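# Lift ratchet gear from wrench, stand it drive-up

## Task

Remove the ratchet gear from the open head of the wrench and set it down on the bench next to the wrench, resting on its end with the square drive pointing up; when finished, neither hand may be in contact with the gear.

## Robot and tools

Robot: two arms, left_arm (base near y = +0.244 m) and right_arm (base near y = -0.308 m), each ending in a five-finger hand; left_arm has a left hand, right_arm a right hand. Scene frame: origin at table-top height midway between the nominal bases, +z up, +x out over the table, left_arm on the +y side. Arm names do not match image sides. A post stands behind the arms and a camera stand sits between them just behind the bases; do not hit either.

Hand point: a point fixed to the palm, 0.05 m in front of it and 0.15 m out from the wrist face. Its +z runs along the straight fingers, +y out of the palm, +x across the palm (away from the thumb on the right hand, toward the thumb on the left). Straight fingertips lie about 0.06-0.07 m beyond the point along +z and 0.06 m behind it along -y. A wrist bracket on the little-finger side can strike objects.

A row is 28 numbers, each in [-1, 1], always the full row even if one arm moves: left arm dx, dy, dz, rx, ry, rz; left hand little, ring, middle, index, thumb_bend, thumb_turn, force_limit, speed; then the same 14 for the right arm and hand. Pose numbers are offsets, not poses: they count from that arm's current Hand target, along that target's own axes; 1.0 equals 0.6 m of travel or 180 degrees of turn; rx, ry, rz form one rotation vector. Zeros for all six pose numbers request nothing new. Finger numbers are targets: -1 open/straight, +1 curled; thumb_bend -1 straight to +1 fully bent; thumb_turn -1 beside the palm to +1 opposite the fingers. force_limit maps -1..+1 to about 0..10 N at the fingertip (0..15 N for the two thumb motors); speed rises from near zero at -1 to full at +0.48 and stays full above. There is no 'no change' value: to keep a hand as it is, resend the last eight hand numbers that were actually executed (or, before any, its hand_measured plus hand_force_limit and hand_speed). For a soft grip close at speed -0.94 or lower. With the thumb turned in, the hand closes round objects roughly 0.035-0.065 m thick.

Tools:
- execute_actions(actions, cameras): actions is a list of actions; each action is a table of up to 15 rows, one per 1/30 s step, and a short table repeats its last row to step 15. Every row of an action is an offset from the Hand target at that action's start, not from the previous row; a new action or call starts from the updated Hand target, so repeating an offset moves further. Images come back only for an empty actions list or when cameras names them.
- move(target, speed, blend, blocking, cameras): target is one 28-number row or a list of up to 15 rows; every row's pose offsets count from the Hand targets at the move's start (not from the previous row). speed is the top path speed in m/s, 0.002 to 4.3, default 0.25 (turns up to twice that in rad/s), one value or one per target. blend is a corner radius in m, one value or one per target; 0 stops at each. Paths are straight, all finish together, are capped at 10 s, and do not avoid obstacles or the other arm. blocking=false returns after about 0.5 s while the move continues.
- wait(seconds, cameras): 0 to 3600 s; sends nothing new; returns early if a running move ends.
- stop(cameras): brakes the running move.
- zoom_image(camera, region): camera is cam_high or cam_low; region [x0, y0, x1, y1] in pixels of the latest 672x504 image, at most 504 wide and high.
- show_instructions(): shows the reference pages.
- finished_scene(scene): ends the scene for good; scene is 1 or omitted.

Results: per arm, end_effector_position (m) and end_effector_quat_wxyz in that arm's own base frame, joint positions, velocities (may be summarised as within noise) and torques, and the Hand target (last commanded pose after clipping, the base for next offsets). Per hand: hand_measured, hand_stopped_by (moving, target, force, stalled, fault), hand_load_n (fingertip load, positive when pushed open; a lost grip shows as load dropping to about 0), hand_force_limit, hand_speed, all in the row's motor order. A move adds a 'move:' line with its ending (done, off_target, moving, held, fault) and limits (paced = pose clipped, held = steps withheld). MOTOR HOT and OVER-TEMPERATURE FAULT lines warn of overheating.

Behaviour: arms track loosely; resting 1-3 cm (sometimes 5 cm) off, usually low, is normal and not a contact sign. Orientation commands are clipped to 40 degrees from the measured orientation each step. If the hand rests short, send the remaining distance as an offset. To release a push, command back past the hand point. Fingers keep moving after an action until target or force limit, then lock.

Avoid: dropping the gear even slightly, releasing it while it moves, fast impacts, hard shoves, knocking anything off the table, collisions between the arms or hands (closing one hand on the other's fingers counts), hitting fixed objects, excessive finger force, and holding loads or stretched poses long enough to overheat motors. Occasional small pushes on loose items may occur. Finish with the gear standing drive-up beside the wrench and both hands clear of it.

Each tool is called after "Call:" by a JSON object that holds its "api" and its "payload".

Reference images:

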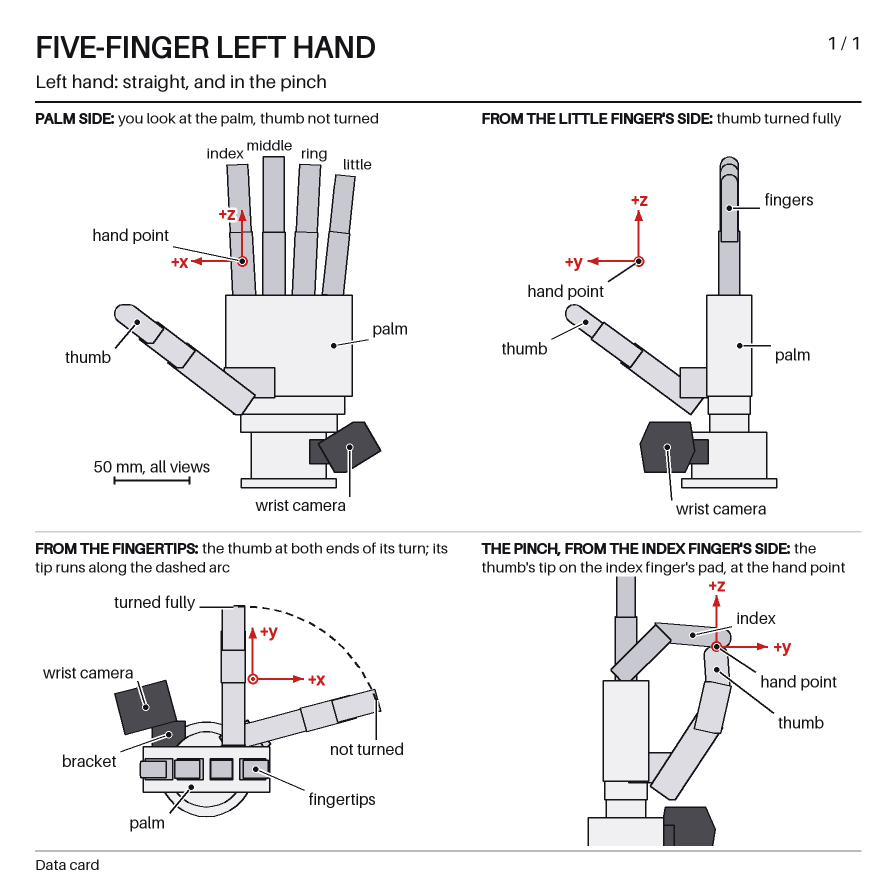

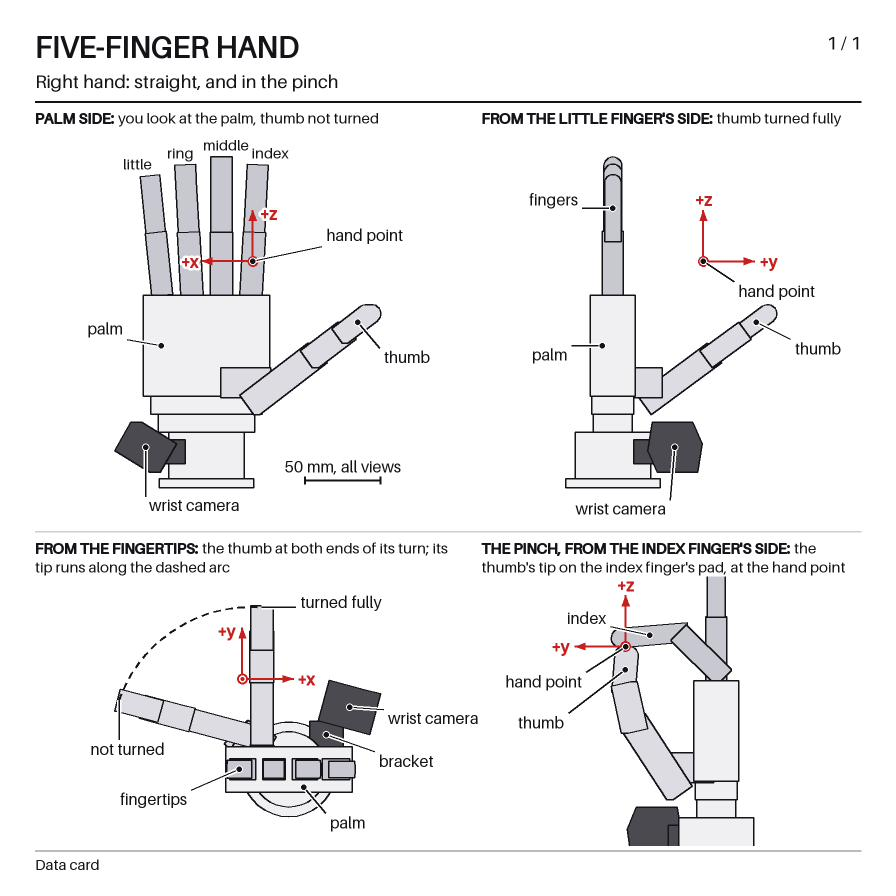

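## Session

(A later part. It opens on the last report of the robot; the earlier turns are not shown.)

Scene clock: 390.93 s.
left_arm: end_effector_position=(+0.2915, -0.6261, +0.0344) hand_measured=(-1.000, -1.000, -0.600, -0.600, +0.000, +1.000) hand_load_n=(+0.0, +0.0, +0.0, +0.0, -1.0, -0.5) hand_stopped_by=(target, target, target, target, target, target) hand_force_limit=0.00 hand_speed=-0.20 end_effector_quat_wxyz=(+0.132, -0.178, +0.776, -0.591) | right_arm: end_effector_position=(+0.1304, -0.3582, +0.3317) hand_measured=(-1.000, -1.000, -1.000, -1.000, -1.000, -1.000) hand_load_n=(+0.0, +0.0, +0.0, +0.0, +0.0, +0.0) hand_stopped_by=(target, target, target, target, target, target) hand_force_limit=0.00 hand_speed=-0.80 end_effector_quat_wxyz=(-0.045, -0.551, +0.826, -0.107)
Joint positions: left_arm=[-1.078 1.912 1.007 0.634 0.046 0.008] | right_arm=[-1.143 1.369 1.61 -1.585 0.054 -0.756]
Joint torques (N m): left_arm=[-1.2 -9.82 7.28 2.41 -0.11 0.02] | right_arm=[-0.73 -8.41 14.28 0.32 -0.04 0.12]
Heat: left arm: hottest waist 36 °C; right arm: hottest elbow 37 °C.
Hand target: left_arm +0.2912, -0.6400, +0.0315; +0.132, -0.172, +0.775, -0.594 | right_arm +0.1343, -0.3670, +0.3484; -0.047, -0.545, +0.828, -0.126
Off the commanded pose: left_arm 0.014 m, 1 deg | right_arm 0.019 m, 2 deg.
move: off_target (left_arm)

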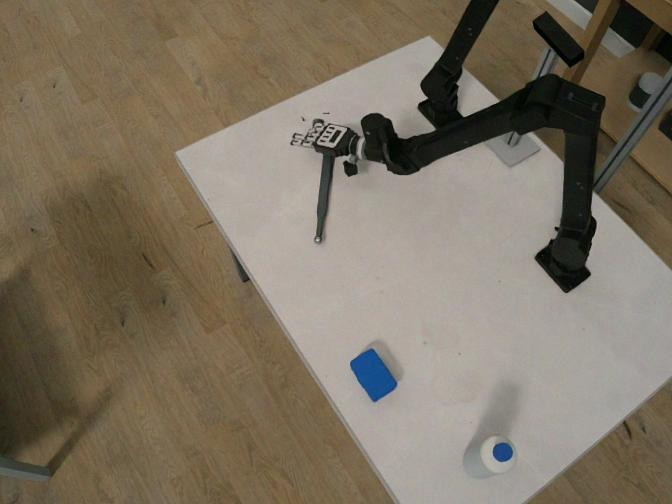

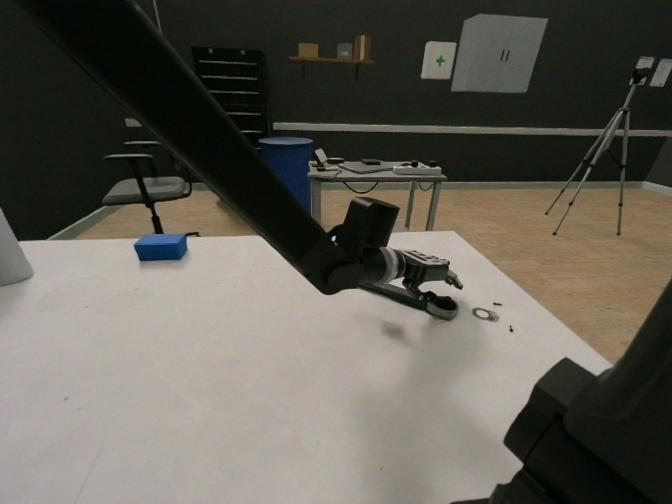

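Call:
{"api": "move", "payload": {"target": [0.007,-0.0103,0.0128,0,0,0,-1,-1,-0.6,-0.6,0,1,0,-0.2,0,0,0,0,0,0,-1,-1,-1,-1,-1,-1,0,-0.8], "speed": 0.05, "cameras": ["cam_low"]}}

Call:
{"api": "zoom_image", "payload": {"camera": "cam_low", "region": [420, 260, 480, 320]}}

Scene clock: 396.60 s.
left_arm: end_effector_position=(+0.2910, -0.6359, +0.0354) hand_measured=(-1.000, -1.000, -0.600, -0.600, +0.000, +1.000) hand_load_n=(+0.0, +0.0, +0.0, +0.0, +0.0, +0.0) hand_stopped_by=(target, target, target, target, target, target) hand_force_limit=0.00 hand_speed=-0.20 end_effector_quat_wxyz=(+0.133, -0.176, +0.775, -0.592) | right_arm: end_effector_position=(+0.1304, -0.3582, +0.3317) hand_measured=(-1.000, -1.000, -1.000, -1.000, -1.000, -1.000) hand_load_n=(+0.0, +0.5, +0.0, +0.0, +0.0, +0.0) hand_stopped_by=(target, target, target, target, target, target) hand_force_limit=0.00 hand_speed=-0.80 end_effector_quat_wxyz=(-0.045, -0.551, +0.826, -0.107)
Joint positions: left_arm=[-1.087 1.926 1.033 0.625 0.037 0.008] | right_arm=[-1.143 1.369 1.61 -1.585 0.054 -0.756]
Joint torques (N m): left_arm=[-1.03 -10.4 7.6 1.8 -0.1 -0.01] | right_arm=[-0.32 -7.82 14.13 0.24 -0.09 0.15]
Heat: left arm: hottest waist 36 °C; right arm: hottest elbow 37 °C.
Hand target: left_arm +0.2912, -0.6500, +0.0354; +0.132, -0.172, +0.775, -0.594 | right_arm +0.1343, -0.3670, +0.3484; -0.047, -0.545, +0.828, -0.126
Off the commanded pose: left_arm 0.014 m, 1 deg | right_arm 0.019 m, 2 deg.
move: off_target (left_arm)

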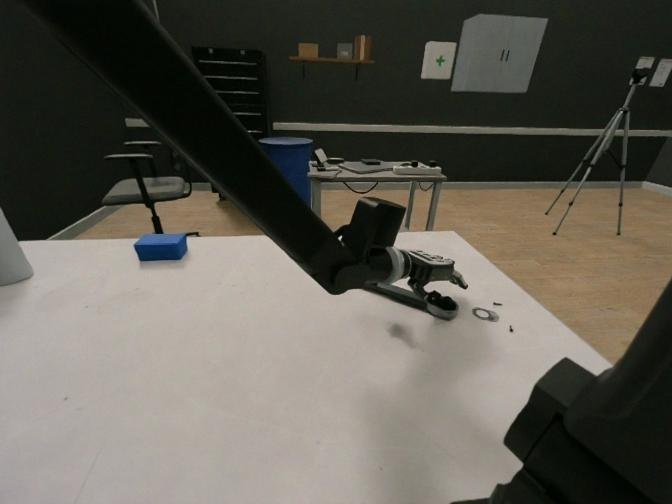

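Scaled by 8.400 from the camera's image (finer frame: 960x720).

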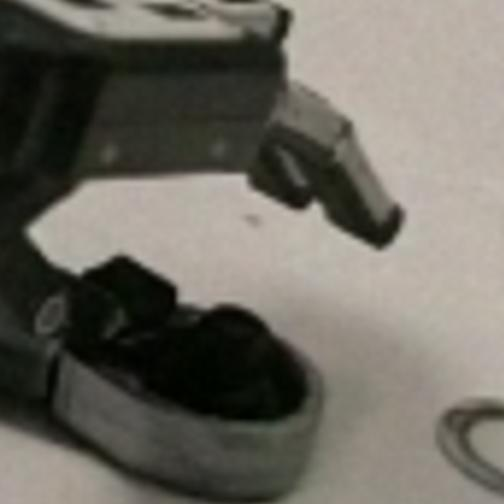

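Call:
{"api": "move", "payload": {"target": [0,0.0193,0.0052,0,0,0,-1,-1,-0.6,-0.6,0,1,0,-0.2,0,0,0,0,0,0,-1,-1,-1,-1,-1,-1,0,-0.8], "speed": 0.04, "cameras": ["cam_low"]}}

Call:
{"api": "zoom_image", "payload": {"camera": "cam_low", "region": [420, 260, 480, 320]}}

Scene clock: 403.83 s.
left_arm: end_effector_position=(+0.2925, -0.6388, +0.0341) hand_measured=(-1.000, -1.000, -0.600, -0.600, +0.000, +1.000) hand_load_n=(+0.0, +0.0, +0.0, +0.0, -2.0, -0.5) hand_stopped_by=(target, target, target, target, target, target) hand_force_limit=0.00 hand_speed=-0.20 end_effector_quat_wxyz=(+0.134, -0.176, +0.773, -0.595) | right_arm: end_effector_position=(+0.1304, -0.3582, +0.3317) hand_measured=(-1.000, -1.000, -1.000, -1.000, -1.000, -1.000) hand_load_n=(+0.0, +0.0, +0.0, +0.0, +0.0, +0.0) hand_stopped_by=(target, target, target, target, target, target) hand_force_limit=0.00 hand_speed=-0.80 end_effector_quat_wxyz=(-0.045, -0.551, +0.826, -0.107)
Joint positions: left_arm=[-1.087 1.937 1.039 0.639 0.037 0.008] | right_arm=[-1.143 1.369 1.61 -1.585 0.054 -0.756]
Joint torques (N m): left_arm=[-1.08 -9.58 6.98 2.48 -0.1 0] | right_arm=[-0.26 -7.88 14.08 0.54 -0.13 0.15]
Heat: left arm: hottest waist 36 °C; right arm: hottest elbow 37 °C.
Hand target: left_arm +0.2912, -0.6500, +0.0236; +0.132, -0.172, +0.775, -0.594 | right_arm +0.1343, -0.3670, +0.3484; -0.047, -0.545, +0.828, -0.126
Off the commanded pose: left_arm 0.016 m, 1 deg | right_arm 0.019 m, 2 deg.
move: off_target (left_arm)

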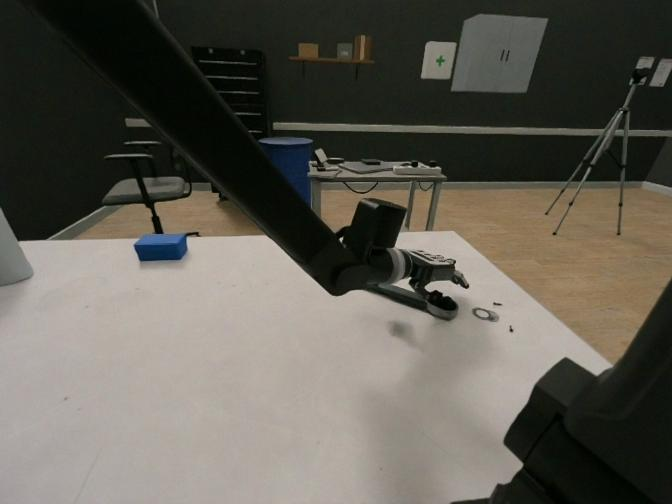

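Scaled by 8.400 from the camera's image (finer frame: 960x720).

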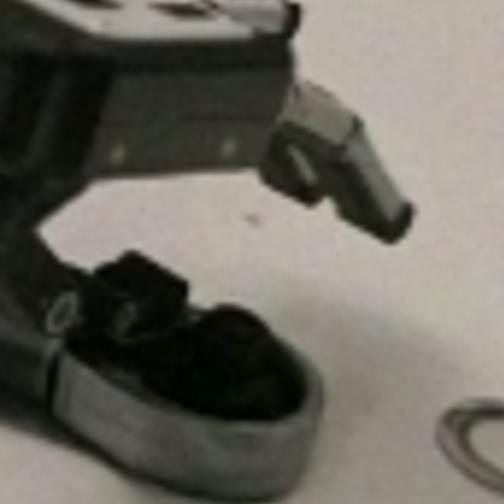

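Call:
{"api": "move", "payload": {"target": [0.0238,-0.0477,-0.0567,0,0,0,-1,-1,-0.6,-0.6,0,1,0,-0.2,0,0,0,0,0,0,-1,-1,-1,-1,-1,-1,0,-0.8], "speed": 0.06, "cameras": ["all"]}}

Call:
{"api": "zoom_image", "payload": {"camera": "cam_low", "region": [410, 250, 480, 320]}}

Call:
{"api": "zoom_image", "payload": {"camera": "cam_high", "region": [285, 105, 365, 175]}}

Scene clock: 423.97 s.
left_arm: end_effector_position=(+0.2740, -0.6315, +0.0490) hand_measured=(-1.000, -1.000, -0.600, -0.600, +0.000, +1.000) hand_load_n=(+0.0, +0.0, +0.0, +0.0, +0.5, +0.0) hand_stopped_by=(target, target, target, target, target, target) hand_force_limit=0.00 hand_speed=-0.20 end_effector_quat_wxyz=(+0.135, -0.174, +0.777, -0.589) | right_arm: end_effector_position=(+0.1304, -0.3582, +0.3317) hand_measured=(-1.000, -1.000, -1.000, -1.000, -1.000, -1.000) hand_load_n=(+0.0, +0.0, +0.0, +0.0, +0.0, +0.0) hand_stopped_by=(target, target, target, target, target, target) hand_force_limit=0.00 hand_speed=-0.80 end_effector_quat_wxyz=(-0.045, -0.551, +0.826, -0.107)
Joint positions: left_arm=[-1.113 1.874 1.003 0.598 0.012 0.008] | right_arm=[-1.143 1.369 1.61 -1.585 0.054 -0.756]
Joint torques (N m): left_arm=[-1.08 -13.16 4.71 1.91 -0.11 -0.08] | right_arm=[-0.03 -7.77 13.98 0.43 -0.05 0.16]
Heat: left arm: hottest waist 36 °C; right arm: hottest elbow 37 °C.
Hand target: left_arm +0.2674, -0.6330, +0.0599; +0.132, -0.172, +0.775, -0.594 | right_arm +0.1343, -0.3670, +0.3484; -0.047, -0.545, +0.828, -0.126
Off the commanded pose: left_arm 0.013 m, 1 deg | right_arm 0.019 m, 2 deg.
move: off_target (left_arm)

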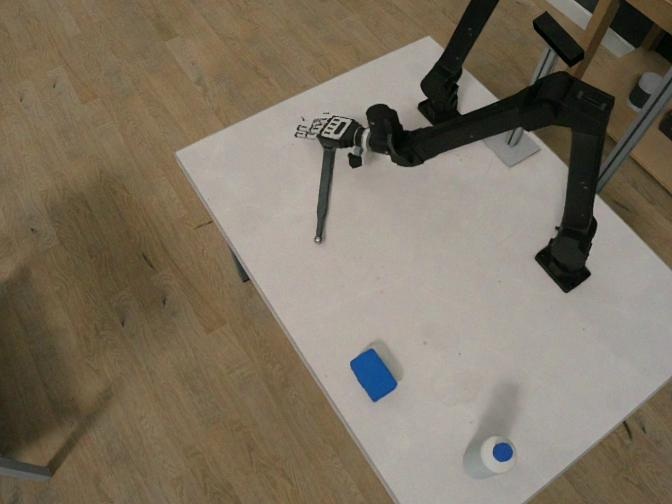

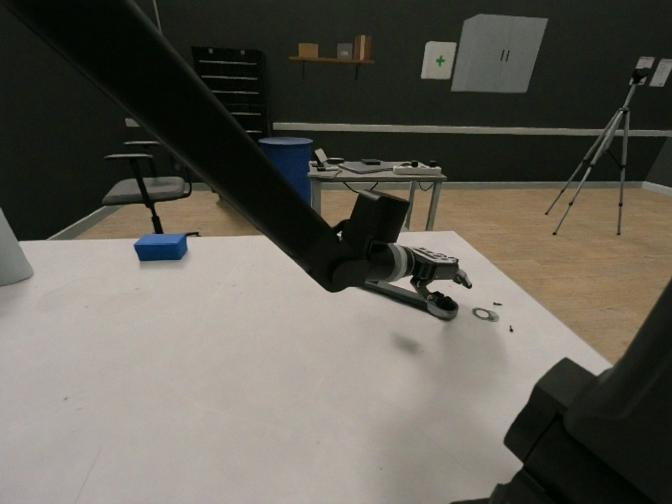

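Scaled by 7.200 from the camera's image (finer frame: 960x720).

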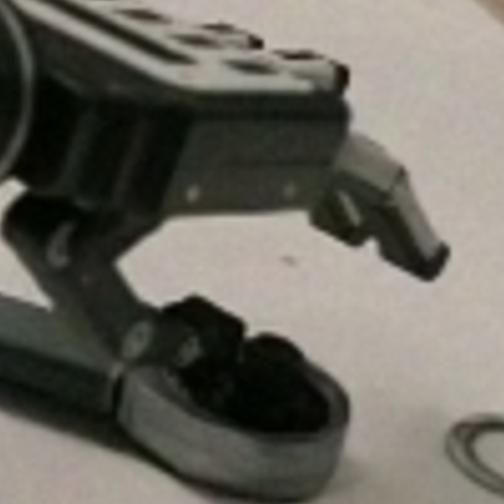

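Scaled by 6.300 from the camera's image (finer frame: 960x720).

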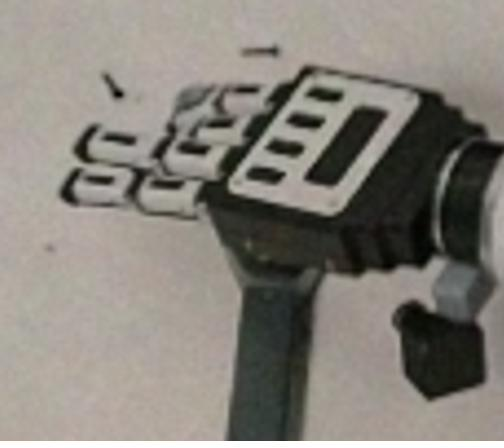

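Call:
{"api": "move", "payload": {"target": [0.0097,0.0407,0.0347,0,0,0,-1,-1,-0.6,-0.6,0,1,0,-0.2,0,0,0,0,0,0,-1,-1,-1,-1,-1,-1,0,-0.8], "speed": 0.05, "cameras": ["all"]}}

Call:
{"api": "zoom_image", "payload": {"camera": "cam_low", "region": [420, 260, 480, 320]}}

Call:
{"api": "zoom_image", "payload": {"camera": "cam_high", "region": [285, 105, 365, 175]}}

Scene clock: 444.10 s.
left_arm: end_effector_position=(+0.2694, -0.6348, +0.0331) hand_measured=(-1.000, -1.000, -0.600, -0.600, +0.000, +1.000) hand_load_n=(+0.0, +0.0, -0.5, +0.0, -0.5, +0.0) hand_stopped_by=(target, target, target, target, target, target) hand_force_limit=0.00 hand_speed=-0.20 end_effector_quat_wxyz=(+0.135, -0.173, +0.778, -0.588) | right_arm: end_effector_position=(+0.1304, -0.3582, +0.3317) hand_measured=(-1.000, -1.000, -1.000, -1.000, -1.000, -1.000) hand_load_n=(+0.0, +0.0, +0.0, +0.0, +0.0, +0.0) hand_stopped_by=(target, target, target, target, target, target) hand_force_limit=0.00 hand_speed=-0.80 end_effector_quat_wxyz=(-0.045, -0.551, +0.826, -0.107)
Joint positions: left_arm=[-1.124 1.909 1.003 0.631 0.002 0.007] | right_arm=[-1.143 1.369 1.61 -1.585 0.054 -0.756]
Joint torques (N m): left_arm=[-1.14 -9.88 6.89 2.78 -0.13 -0.09] | right_arm=[-0.03 -8 14.22 0.35 -0.07 0.08]
Heat: left arm: hottest waist 36 °C; right arm: hottest elbow 38 °C.
Hand target: left_arm +0.2679, -0.6478, +0.0307; +0.132, -0.172, +0.775, -0.594 | right_arm +0.1343, -0.3670, +0.3484; -0.047, -0.545, +0.828, -0.126
Off the commanded pose: left_arm 0.013 m, 1 deg | right_arm 0.019 m, 2 deg.
move: off_target (left_arm)

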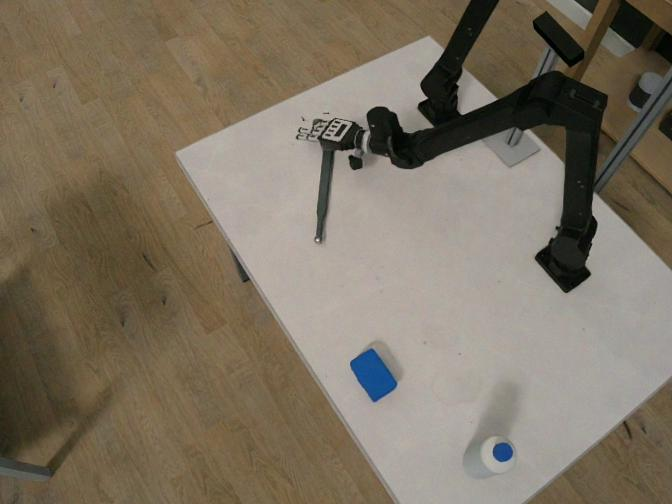

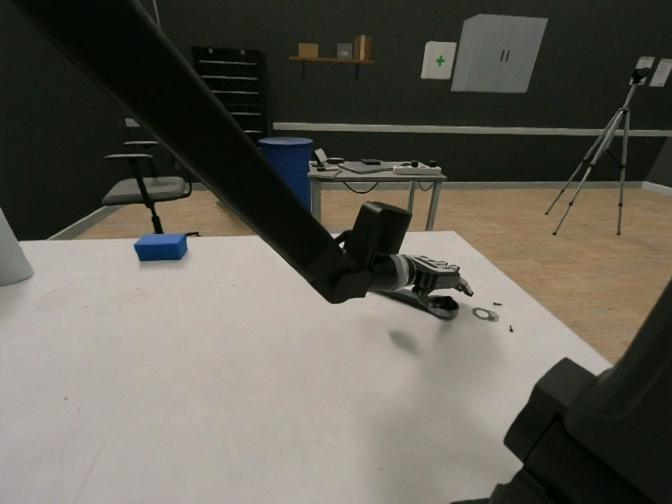

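Scaled by 8.400 from the camera's image (finer frame: 960x720).

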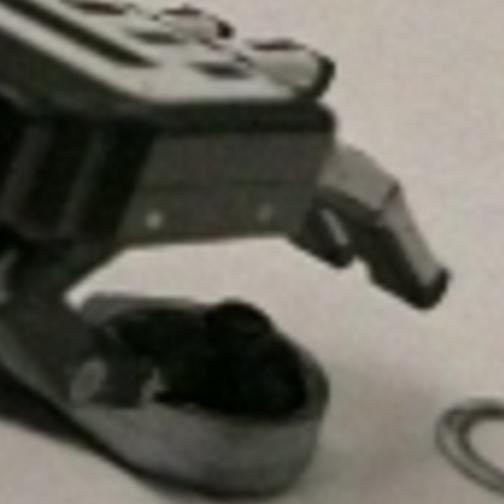

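Scaled by 6.300 from the camera's image (finer frame: 960x720).

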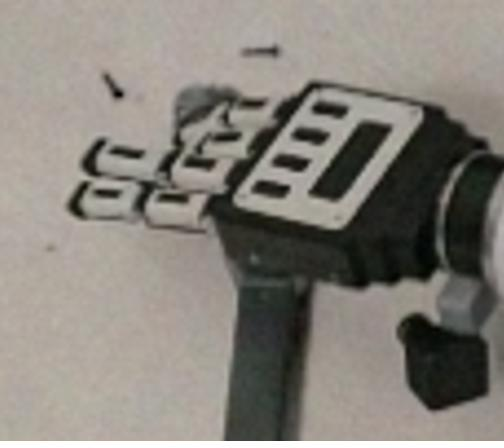

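Call:
{"api": "move", "payload": {"target": [-0.0072,-0.0042,0.0157,0,0,0,-1,-1,-0.6,-0.6,0,1,0,-0.2,0,0,0,0,0,0,-1,-1,-1,-1,-1,-1,0,-0.8], "speed": 0.05, "cameras": ["all"]}}

Call:
{"api": "zoom_image", "payload": {"camera": "cam_low", "region": [420, 260, 480, 320]}}

Scene clock: 457.33 s.
left_arm: end_effector_position=(+0.2725, -0.6416, +0.0338) hand_measured=(-1.000, -1.000, -0.600, -0.600, +0.000, +1.000) hand_load_n=(+0.0, +0.0, +0.0, +0.0, -1.0, -1.0) hand_stopped_by=(target, target, target, target, target, target) hand_force_limit=0.00 hand_speed=-0.20 end_effector_quat_wxyz=(+0.135, -0.173, +0.776, -0.591) | right_arm: end_effector_position=(+0.1304, -0.3582, +0.3317) hand_measured=(-1.000, -1.000, -1.000, -1.000, -1.000, -1.000) hand_load_n=(+0.0, +0.0, +0.0, +0.0, +0.0, +0.0) hand_stopped_by=(target, target, target, target, target, target) hand_force_limit=0.00 hand_speed=-0.80 end_effector_quat_wxyz=(-0.045, -0.551, +0.826, -0.107)
Joint positions: left_arm=[-1.124 1.923 1.023 0.631 0.002 0.007] | right_arm=[-1.143 1.369 1.61 -1.585 0.054 -0.756]
Joint torques (N m): left_arm=[-0.32 -9.99 7.64 2.17 0.16 -0.06] | right_arm=[-1.08 -8.12 13.85 0.5 -0.12 0.07]
Heat: left arm: hottest waist 36 °C; right arm: hottest elbow 38 °C.
Hand target: left_arm +0.2760, -0.6549, +0.0310; +0.132, -0.172, +0.775, -0.594 | right_arm +0.1343, -0.3670, +0.3484; -0.047, -0.545, +0.828, -0.126
Off the commanded pose: left_arm 0.014 m, 1 deg | right_arm 0.019 m, 2 deg.
move: off_target (left_arm)

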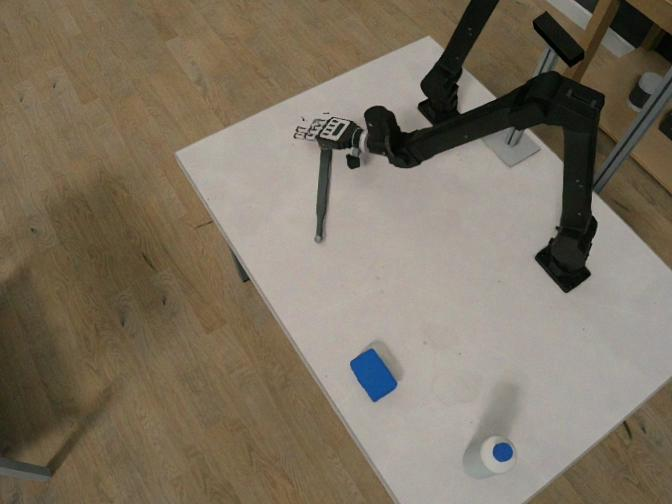

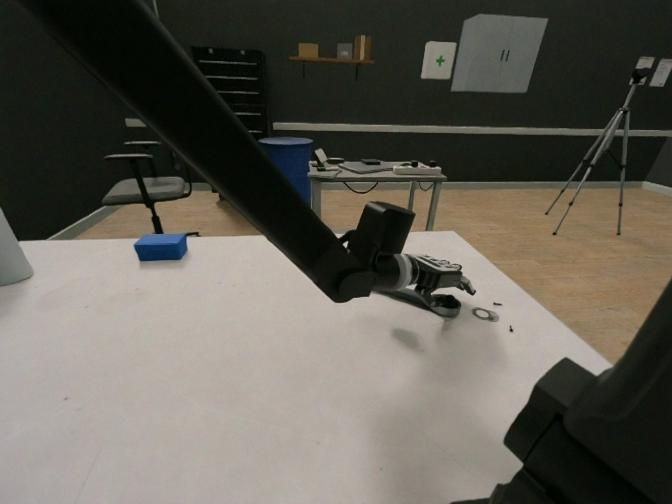

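Scaled by 8.400 from the camera's image (finer frame: 960x720).

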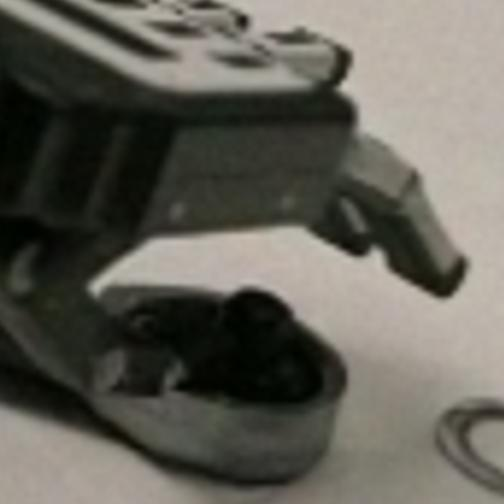

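Call:
{"api": "move", "payload": {"target": [-0.004,-0.0463,-0.001,0,0,0,-1,-1,-0.6,-0.6,-0.14,1,0,-0.2,0,0,0,0,0,0,-1,-1,-1,-1,-1,-1,0,-0.8], "speed": 0.05, "cameras": ["cam_low"]}}

Call:
{"api": "zoom_image", "payload": {"camera": "cam_low", "region": [420, 260, 480, 320]}}

Scene clock: 509.27 s.
left_arm: end_effector_position=(+0.2750, -0.6483, +0.0394) hand_measured=(-1.000, -1.000, -0.600, -0.600, -0.138, +1.000) hand_load_n=(+0.0, +0.0, +0.0, +0.0, -1.5, -1.0) hand_stopped_by=(target, target, target, target, target, target) hand_force_limit=0.00 hand_speed=-0.20 end_effector_quat_wxyz=(+0.132, -0.173, +0.783, -0.583) | right_arm: end_effector_position=(+0.1304, -0.3582, +0.3317) hand_measured=(-1.000, -1.000, -1.000, -1.000, -1.000, -1.000) hand_load_n=(+0.0, +0.0, +0.0, +0.0, +0.0, +0.0) hand_stopped_by=(target, target, target, target, target, target) hand_force_limit=0.00 hand_speed=-0.80 end_effector_quat_wxyz=(-0.045, -0.551, +0.826, -0.107)
Joint positions: left_arm=[-1.124 1.918 1.058 0.571 0.006 0.007] | right_arm=[-1.143 1.369 1.61 -1.585 0.054 -0.756]
Joint torques (N m): left_arm=[-0.03 -13.04 7.49 1.55 0.22 -0.04] | right_arm=[-1.2 -7.18 14.05 0.55 -0.11 0.11]
Heat: left arm: hottest waist 36 °C; right arm: hottest elbow 38 °C.
Hand target: left_arm +0.2809, -0.6599, +0.0578; +0.132, -0.172, +0.775, -0.594 | right_arm +0.1343, -0.3670, +0.3484; -0.047, -0.545, +0.828, -0.126
Off the commanded pose: left_arm 0.023 m, 2 deg | right_arm 0.019 m, 2 deg.
move: off_target (left_arm)

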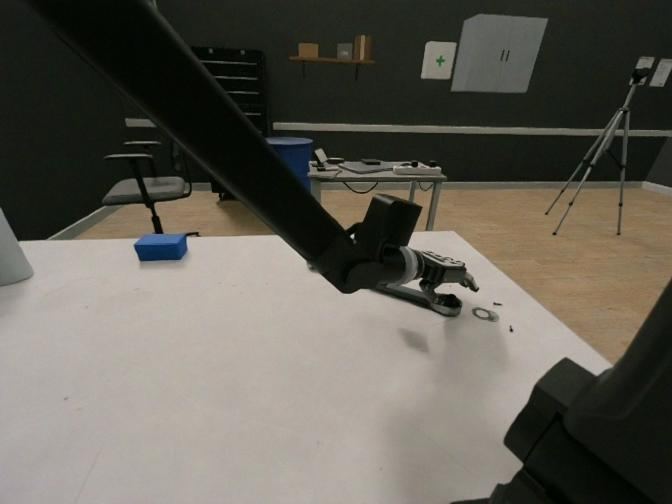

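Scaled by 8.400 from the camera's image (finer frame: 960x720).

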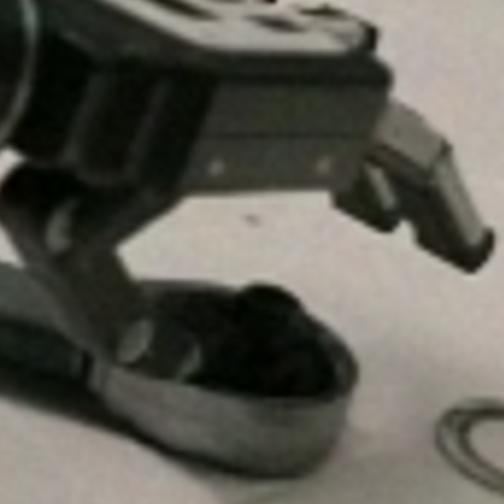

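Call:
{"api": "move", "payload": {"target": [-0.0042,-0.025,-0.016,0,0,0,-1,-1,-0.6,-0.6,-0.14,1,0,-0.2,0,0,0,0,0,0,-1,-1,-1,-1,-1,-1,0,-0.8], "speed": 0.05, "cameras": ["all"]}}

Call:
{"api": "zoom_image", "payload": {"camera": "cam_low", "region": [420, 260, 480, 320]}}

Call:
{"api": "zoom_image", "payload": {"camera": "cam_high", "region": [285, 105, 365, 175]}}

Scene clock: 513.90 s.
left_arm: end_effector_position=(+0.2721, -0.6459, +0.0488) hand_measured=(-1.000, -1.000, -0.600, -0.600, -0.140, +1.000) hand_load_n=(+0.0, +0.0, +0.0, +0.0, +0.0, +0.5) hand_stopped_by=(target, target, target, target, target, target) hand_force_limit=0.00 hand_speed=-0.20 end_effector_quat_wxyz=(+0.128, -0.172, +0.787, -0.579) | right_arm: end_effector_position=(+0.1304, -0.3582, +0.3317) hand_measured=(-1.000, -1.000, -1.000, -1.000, -1.000, -1.000) hand_load_n=(+0.0, +0.0, +0.0, +0.0, +0.0, +0.0) hand_stopped_by=(target, target, target, target, target, target) hand_force_limit=0.00 hand_speed=-0.80 end_effector_quat_wxyz=(-0.045, -0.551, +0.826, -0.107)
Joint positions: left_arm=[-1.124 1.89 1.058 0.53 0.014 0.007] | right_arm=[-1.143 1.369 1.61 -1.585 0.054 -0.756]
Joint torques (N m): left_arm=[0.44 -13.8 7.01 1.88 0.07 -0.03] | right_arm=[-0.5 -7.3 14.04 0.53 -0.05 0.13]
Heat: left arm: hottest waist 36 °C; right arm: hottest elbow 38 °C.
Hand target: left_arm +0.2808, -0.6540, +0.0748; +0.132, -0.172, +0.775, -0.594 | right_arm +0.1343, -0.3670, +0.3484; -0.047, -0.545, +0.828, -0.126
Off the commanded pose: left_arm 0.029 m, 2 deg | right_arm 0.019 m, 2 deg.
move: off_target (left_arm)

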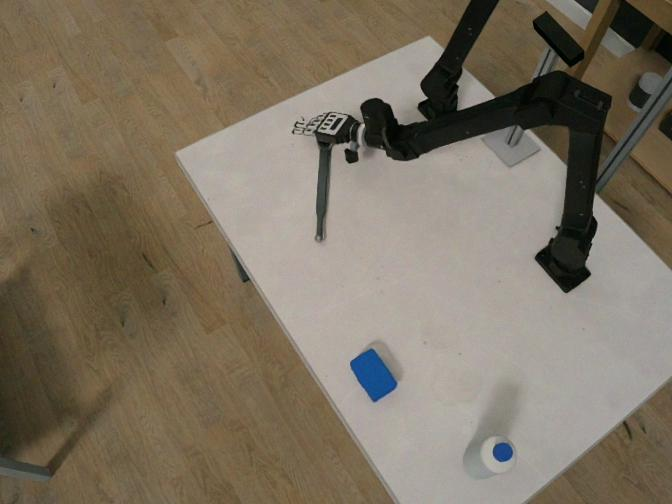

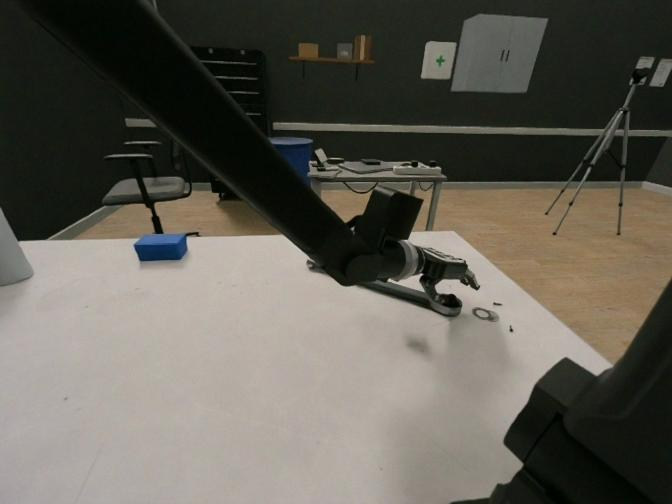

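Scaled by 8.400 from the camera's image (finer frame: 960x720).

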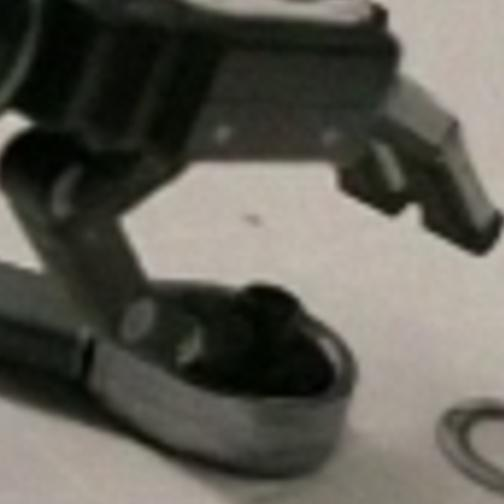

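Scaled by 6.300 from the camera's image (finer frame: 960x720).

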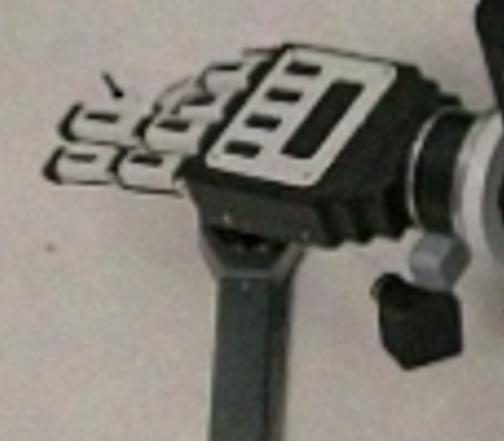

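Call:
{"api": "move", "payload": {"target": [-0.0117,-0.0038,0.0142,0,0,0,-1,-1,-0.6,-0.6,-0.14,1,0,-0.2,0,0,0,0,0,0,-1,-1,-1,-1,-1,-1,0,-0.8], "speed": 0.05, "cameras": ["cam_low"]}}

Call:
{"api": "zoom_image", "payload": {"camera": "cam_low", "region": [420, 260, 480, 320]}}

Scene clock: 542.27 s.
left_arm: end_effector_position=(+0.2788, -0.6461, +0.0517) hand_measured=(-1.000, -1.000, -0.600, -0.600, -0.140, +1.000) hand_load_n=(+0.0, +0.0, +0.0, -0.5, +0.0, +0.0) hand_stopped_by=(target, target, target, target, target, target) hand_force_limit=0.00 hand_speed=-0.20 end_effector_quat_wxyz=(+0.126, -0.173, +0.787, -0.579) | right_arm: end_effector_position=(+0.1304, -0.3582, +0.3317) hand_measured=(-1.000, -1.000, -1.000, -1.000, -1.000, -1.000) hand_load_n=(+0.0, +0.0, +0.0, +0.0, +0.0, +0.0) hand_stopped_by=(target, target, target, target, target, target) hand_force_limit=0.00 hand_speed=-0.80 end_effector_quat_wxyz=(-0.045, -0.551, +0.826, -0.107)
Joint positions: left_arm=[-1.112 1.89 1.069 0.518 0.026 0.007] | right_arm=[-1.143 1.369 1.61 -1.585 0.054 -0.756]
Joint torques (N m): left_arm=[0.44 -12.69 8.17 1.87 0.07 -0.01] | right_arm=[-0.15 -8.23 14.16 0.31 -0.05 0.13]
Heat: left arm: hottest waist 36 °C; right arm: hottest elbow 38 °C.
Hand target: left_arm +0.2911, -0.6590, +0.0748; +0.132, -0.172, +0.775, -0.594 | right_arm +0.1343, -0.3670, +0.3484; -0.047, -0.545, +0.828, -0.126
Off the commanded pose: left_arm 0.029 m, 2 deg | right_arm 0.019 m, 2 deg.
move: off_target (left_arm)

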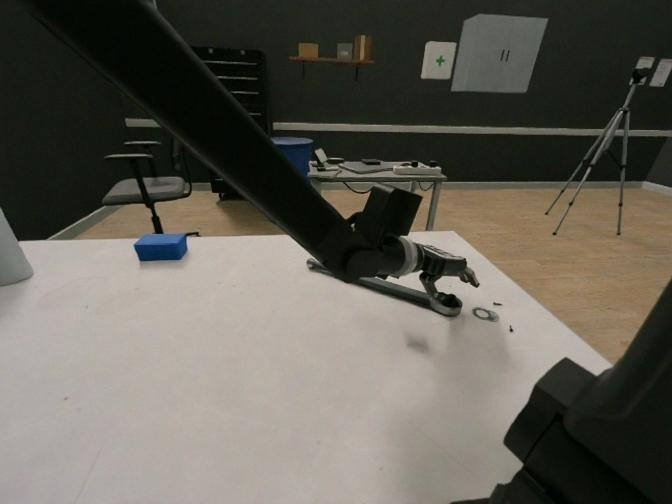

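Scaled by 8.400 from the camera's image (finer frame: 960x720).

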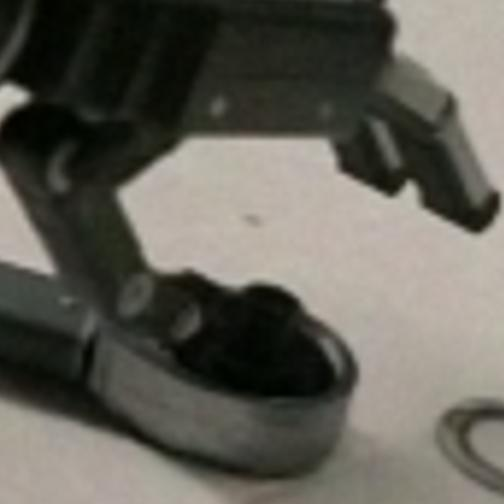

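Call:
{"api": "move", "payload": {"target": [-0.0073,0.0028,0.0215,0,0,0,-1,-1,-0.6,-0.6,-0.14,1,0,-0.2,0,0,0,0,0,0,-1,-1,-1,-1,-1,-1,0,-0.8], "speed": 0.05, "cameras": ["cam_low"]}}

Call:
{"api": "zoom_image", "payload": {"camera": "cam_low", "region": [420, 260, 480, 320]}}

Scene clock: 548.60 s.
left_arm: end_effector_position=(+0.2884, -0.6574, +0.0637) hand_measured=(-1.000, -1.000, -0.600, -0.600, -0.140, +1.000) hand_load_n=(+0.0, +0.0, +0.0, +0.0, +0.0, +0.0) hand_stopped_by=(target, target, target, target, target, target) hand_force_limit=0.00 hand_speed=-0.20 end_effector_quat_wxyz=(+0.128, -0.172, +0.780, -0.588) | right_arm: end_effector_position=(+0.1304, -0.3582, +0.3317) hand_measured=(-1.000, -1.000, -1.000, -1.000, -1.000, -1.000) hand_load_n=(+0.0, +0.0, +0.0, +0.0, +0.0, +0.0) hand_stopped_by=(target, target, target, target, target, target) hand_force_limit=0.00 hand_speed=-0.80 end_effector_quat_wxyz=(-0.045, -0.551, +0.826, -0.107)
Joint positions: left_arm=[-1.106 1.899 1.107 0.513 0.033 0.007] | right_arm=[-1.143 1.369 1.61 -1.585 0.054 -0.756]
Joint torques (N m): left_arm=[0.56 -11.16 8.25 1.89 0.1 0] | right_arm=[0.15 -7.77 14.04 0.38 -0.14 0.14]
Heat: left arm: hottest waist 36 °C; right arm: hottest elbow 38 °C.
Hand target: left_arm +0.3001, -0.6681, +0.0699; +0.132, -0.172, +0.775, -0.594 | right_arm +0.1343, -0.3670, +0.3484; -0.047, -0.545, +0.828, -0.126
Off the commanded pose: left_arm 0.017 m, 1 deg | right_arm 0.019 m, 2 deg.
move: off_target (left_arm)

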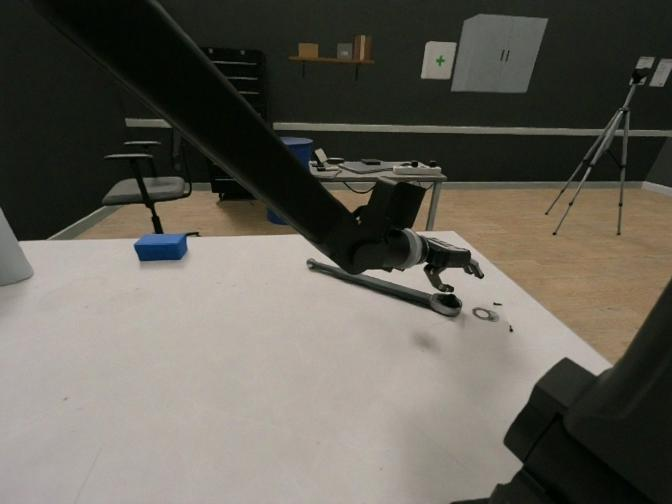

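Scaled by 8.400 from the camera's image (finer frame: 960x720).

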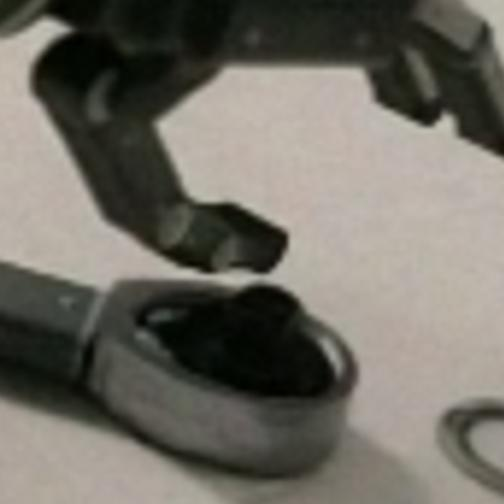

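Call:
{"api": "move", "payload": {"target": [0.0075,0.0465,-0.012,0,0,0,-1,-1,-0.6,-0.6,-0.14,1,0,-0.2,0,0,0,0,0,0,-1,-1,-1,-1,-1,-1,0,-0.8], "speed": 0.05, "cameras": ["cam_low"]}}

Call:
{"api": "zoom_image", "payload": {"camera": "cam_low", "region": [420, 260, 480, 320]}}

Scene clock: 557.67 s.
left_arm: end_effector_position=(+0.2895, -0.6585, +0.0571) hand_measured=(-1.000, -1.000, -0.600, -0.600, -0.140, +1.000) hand_load_n=(+0.0, +0.0, +0.0, +0.0, +0.0, +0.0) hand_stopped_by=(target, target, target, target, target, target) hand_force_limit=0.00 hand_speed=-0.20 end_effector_quat_wxyz=(+0.131, -0.171, +0.773, -0.597) | right_arm: end_effector_position=(+0.1304, -0.3582, +0.3317) hand_measured=(-1.000, -1.000, -1.000, -1.000, -1.000, -1.000) hand_load_n=(+0.0, +0.0, +0.0, +0.0, +0.0, +0.0) hand_stopped_by=(target, target, target, target, target, target) hand_force_limit=0.00 hand_speed=-0.80 end_effector_quat_wxyz=(-0.045, -0.551, +0.826, -0.107)
Joint positions: left_arm=[-1.106 1.92 1.097 0.567 0.03 0.007] | right_arm=[-1.143 1.369 1.61 -1.585 0.054 -0.756]
Joint torques (N m): left_arm=[-0.15 -11.11 5.05 2.93 -0.13 -0.01] | right_arm=[-0.5 -8.53 14.06 0.23 -0.1 0.11]
Heat: left arm: hottest waist 35 °C; right arm: hottest elbow 38 °C.
Hand target: left_arm +0.2900, -0.6571, +0.0449; +0.132, -0.172, +0.775, -0.594 | right_arm +0.1343, -0.3670, +0.3484; -0.047, -0.545, +0.828, -0.126
Off the commanded pose: left_arm 0.012 m, 0 deg | right_arm 0.019 m, 2 deg.
move: off_target (left_arm)

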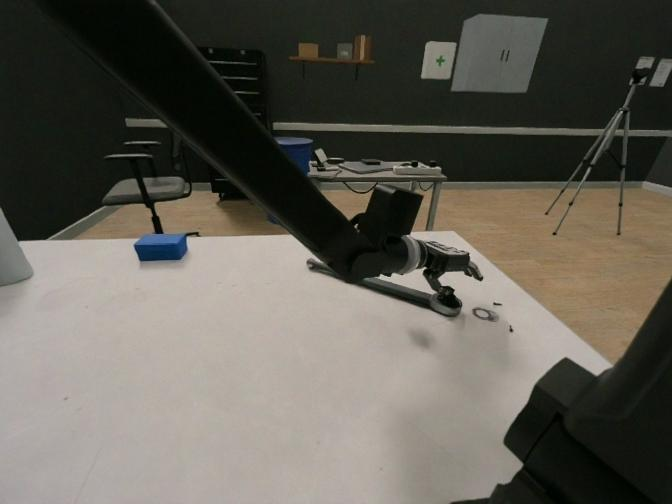

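Scaled by 8.400 from the camera's image (finer frame: 960x720).

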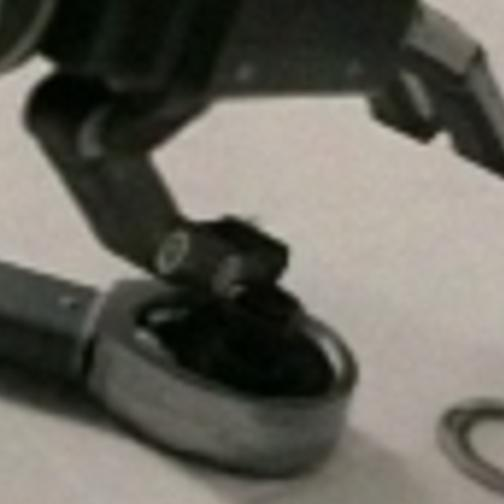

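Call:
{"api": "move", "payload": {"target": [0.0035,0.0013,-0.0243,0,0,0,-1,-1,-0.6,-0.6,-0.14,1,0,-0.2,0,0,0,0,0,0,-1,-1,-1,-1,-1,-1,0,-0.8], "speed": 0.05, "cameras": ["cam_low"]}}

Call:
{"api": "zoom_image", "payload": {"camera": "cam_low", "region": [420, 260, 480, 320]}}

Scene clock: 562.30 s.
left_arm: end_effector_position=(+0.2864, -0.6510, +0.0539) hand_measured=(-1.000, -1.000, -0.600, -0.600, -0.138, +1.000) hand_load_n=(+0.0, +0.0, +0.0, +0.0, -3.5, +0.0) hand_stopped_by=(target, target, target, target, target, target) hand_force_limit=0.00 hand_speed=-0.20 end_effector_quat_wxyz=(+0.133, -0.171, +0.771, -0.599) | right_arm: end_effector_position=(+0.1304, -0.3582, +0.3317) hand_measured=(-1.000, -1.000, -1.000, -1.000, -1.000, -1.000) hand_load_n=(+0.0, +0.0, +0.0, +0.5, +0.0, +0.0) hand_stopped_by=(target, target, target, target, target, target) hand_force_limit=0.00 hand_speed=-0.80 end_effector_quat_wxyz=(-0.045, -0.551, +0.826, -0.107)
Joint positions: left_arm=[-1.106 1.913 1.067 0.597 0.027 0.007] | right_arm=[-1.143 1.369 1.61 -1.585 0.054 -0.756]
Joint torques (N m): left_arm=[-0.5 -12.63 4.01 2.19 -0.11 -0.02] | right_arm=[-0.15 -7.71 14.15 0.29 -0.05 0.13]
Heat: left arm: hottest waist 35 °C; right arm: hottest elbow 38 °C.
Hand target: left_arm +0.2820, -0.6451, +0.0479; +0.132, -0.172, +0.775, -0.594 | right_arm +0.1343, -0.3670, +0.3484; -0.047, -0.545, +0.828, -0.126
Off the commanded pose: left_arm 0.009 m, 1 deg | right_arm 0.019 m, 2 deg.
move: done

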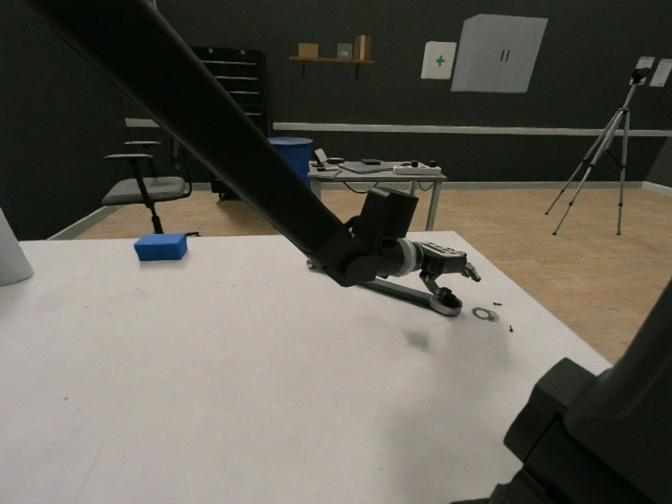

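Scaled by 8.400 from the camera's image (finer frame: 960x720).

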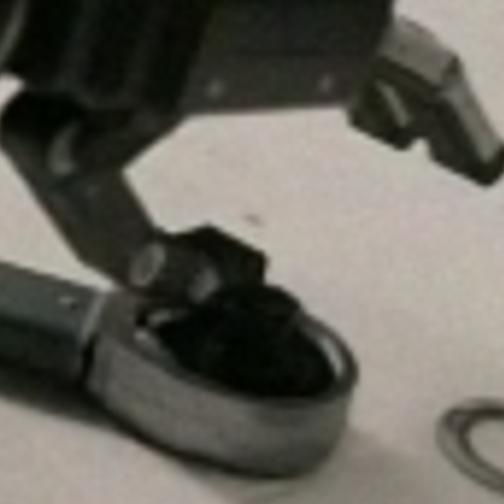

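Call:
{"api": "move", "payload": {"target": [0.0055,-0.0162,-0.0165,0,0,0,-1,-1,-0.6,-0.6,-0.14,1,0,-0.2,0,0,0,0,0,0,-1,-1,-1,-1,-1,-1,0,-0.8], "speed": 0.05, "cameras": ["cam_low"]}}

Call:
{"api": "zoom_image", "payload": {"camera": "cam_low", "region": [420, 260, 480, 320]}}

Scene clock: 568.97 s.
left_arm: end_effector_position=(+0.2811, -0.6383, +0.0462) hand_measured=(-1.000, -1.000, -0.600, -0.600, -0.140, +1.000) hand_load_n=(+0.0, +0.0, +0.0, +0.0, +0.0, +0.0) hand_stopped_by=(target, target, target, target, target, target) hand_force_limit=0.00 hand_speed=-0.20 end_effector_quat_wxyz=(+0.132, -0.175, +0.779, -0.588) | right_arm: end_effector_position=(+0.1304, -0.3582, +0.3317) hand_measured=(-1.000, -1.000, -1.000, -1.000, -1.000, -1.000) hand_load_n=(+0.0, +0.0, +0.0, +0.0, +0.0, +0.0) hand_stopped_by=(target, target, target, target, target, target) hand_force_limit=0.00 hand_speed=-0.80 end_effector_quat_wxyz=(-0.045, -0.551, +0.826, -0.107)
Joint positions: left_arm=[-1.106 1.896 1.034 0.585 0.022 0.007] | right_arm=[-1.143 1.369 1.61 -1.585 0.054 -0.756]
Joint torques (N m): left_arm=[-0.97 -13.86 4.89 1.88 -0.12 -0.03] | right_arm=[0.21 -7.65 14.09 0.43 -0.09 0.15]
Heat: left arm: hottest waist 35 °C; right arm: hottest elbow 38 °C.
Hand target: left_arm +0.2761, -0.6401, +0.0597; +0.132, -0.172, +0.775, -0.594 | right_arm +0.1343, -0.3670, +0.3484; -0.047, -0.545, +0.828, -0.126
Off the commanded pose: left_arm 0.015 m, 1 deg | right_arm 0.019 m, 2 deg.
move: off_target (left_arm)

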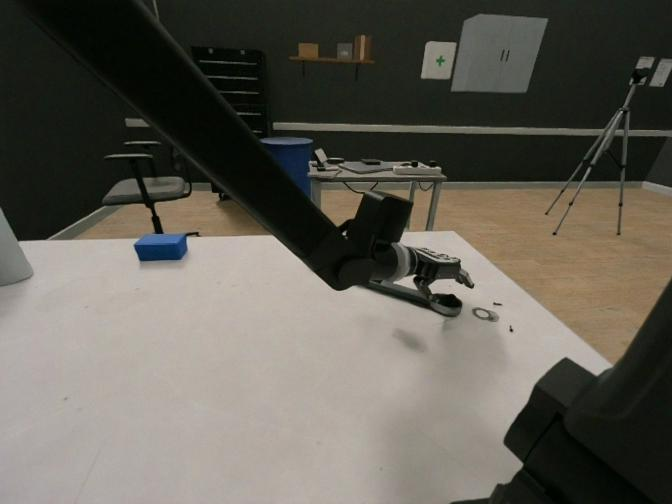

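Scaled by 8.400 from the camera's image (finer frame: 960x720).

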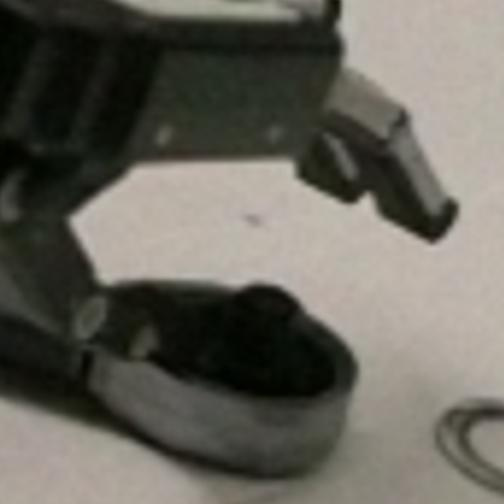

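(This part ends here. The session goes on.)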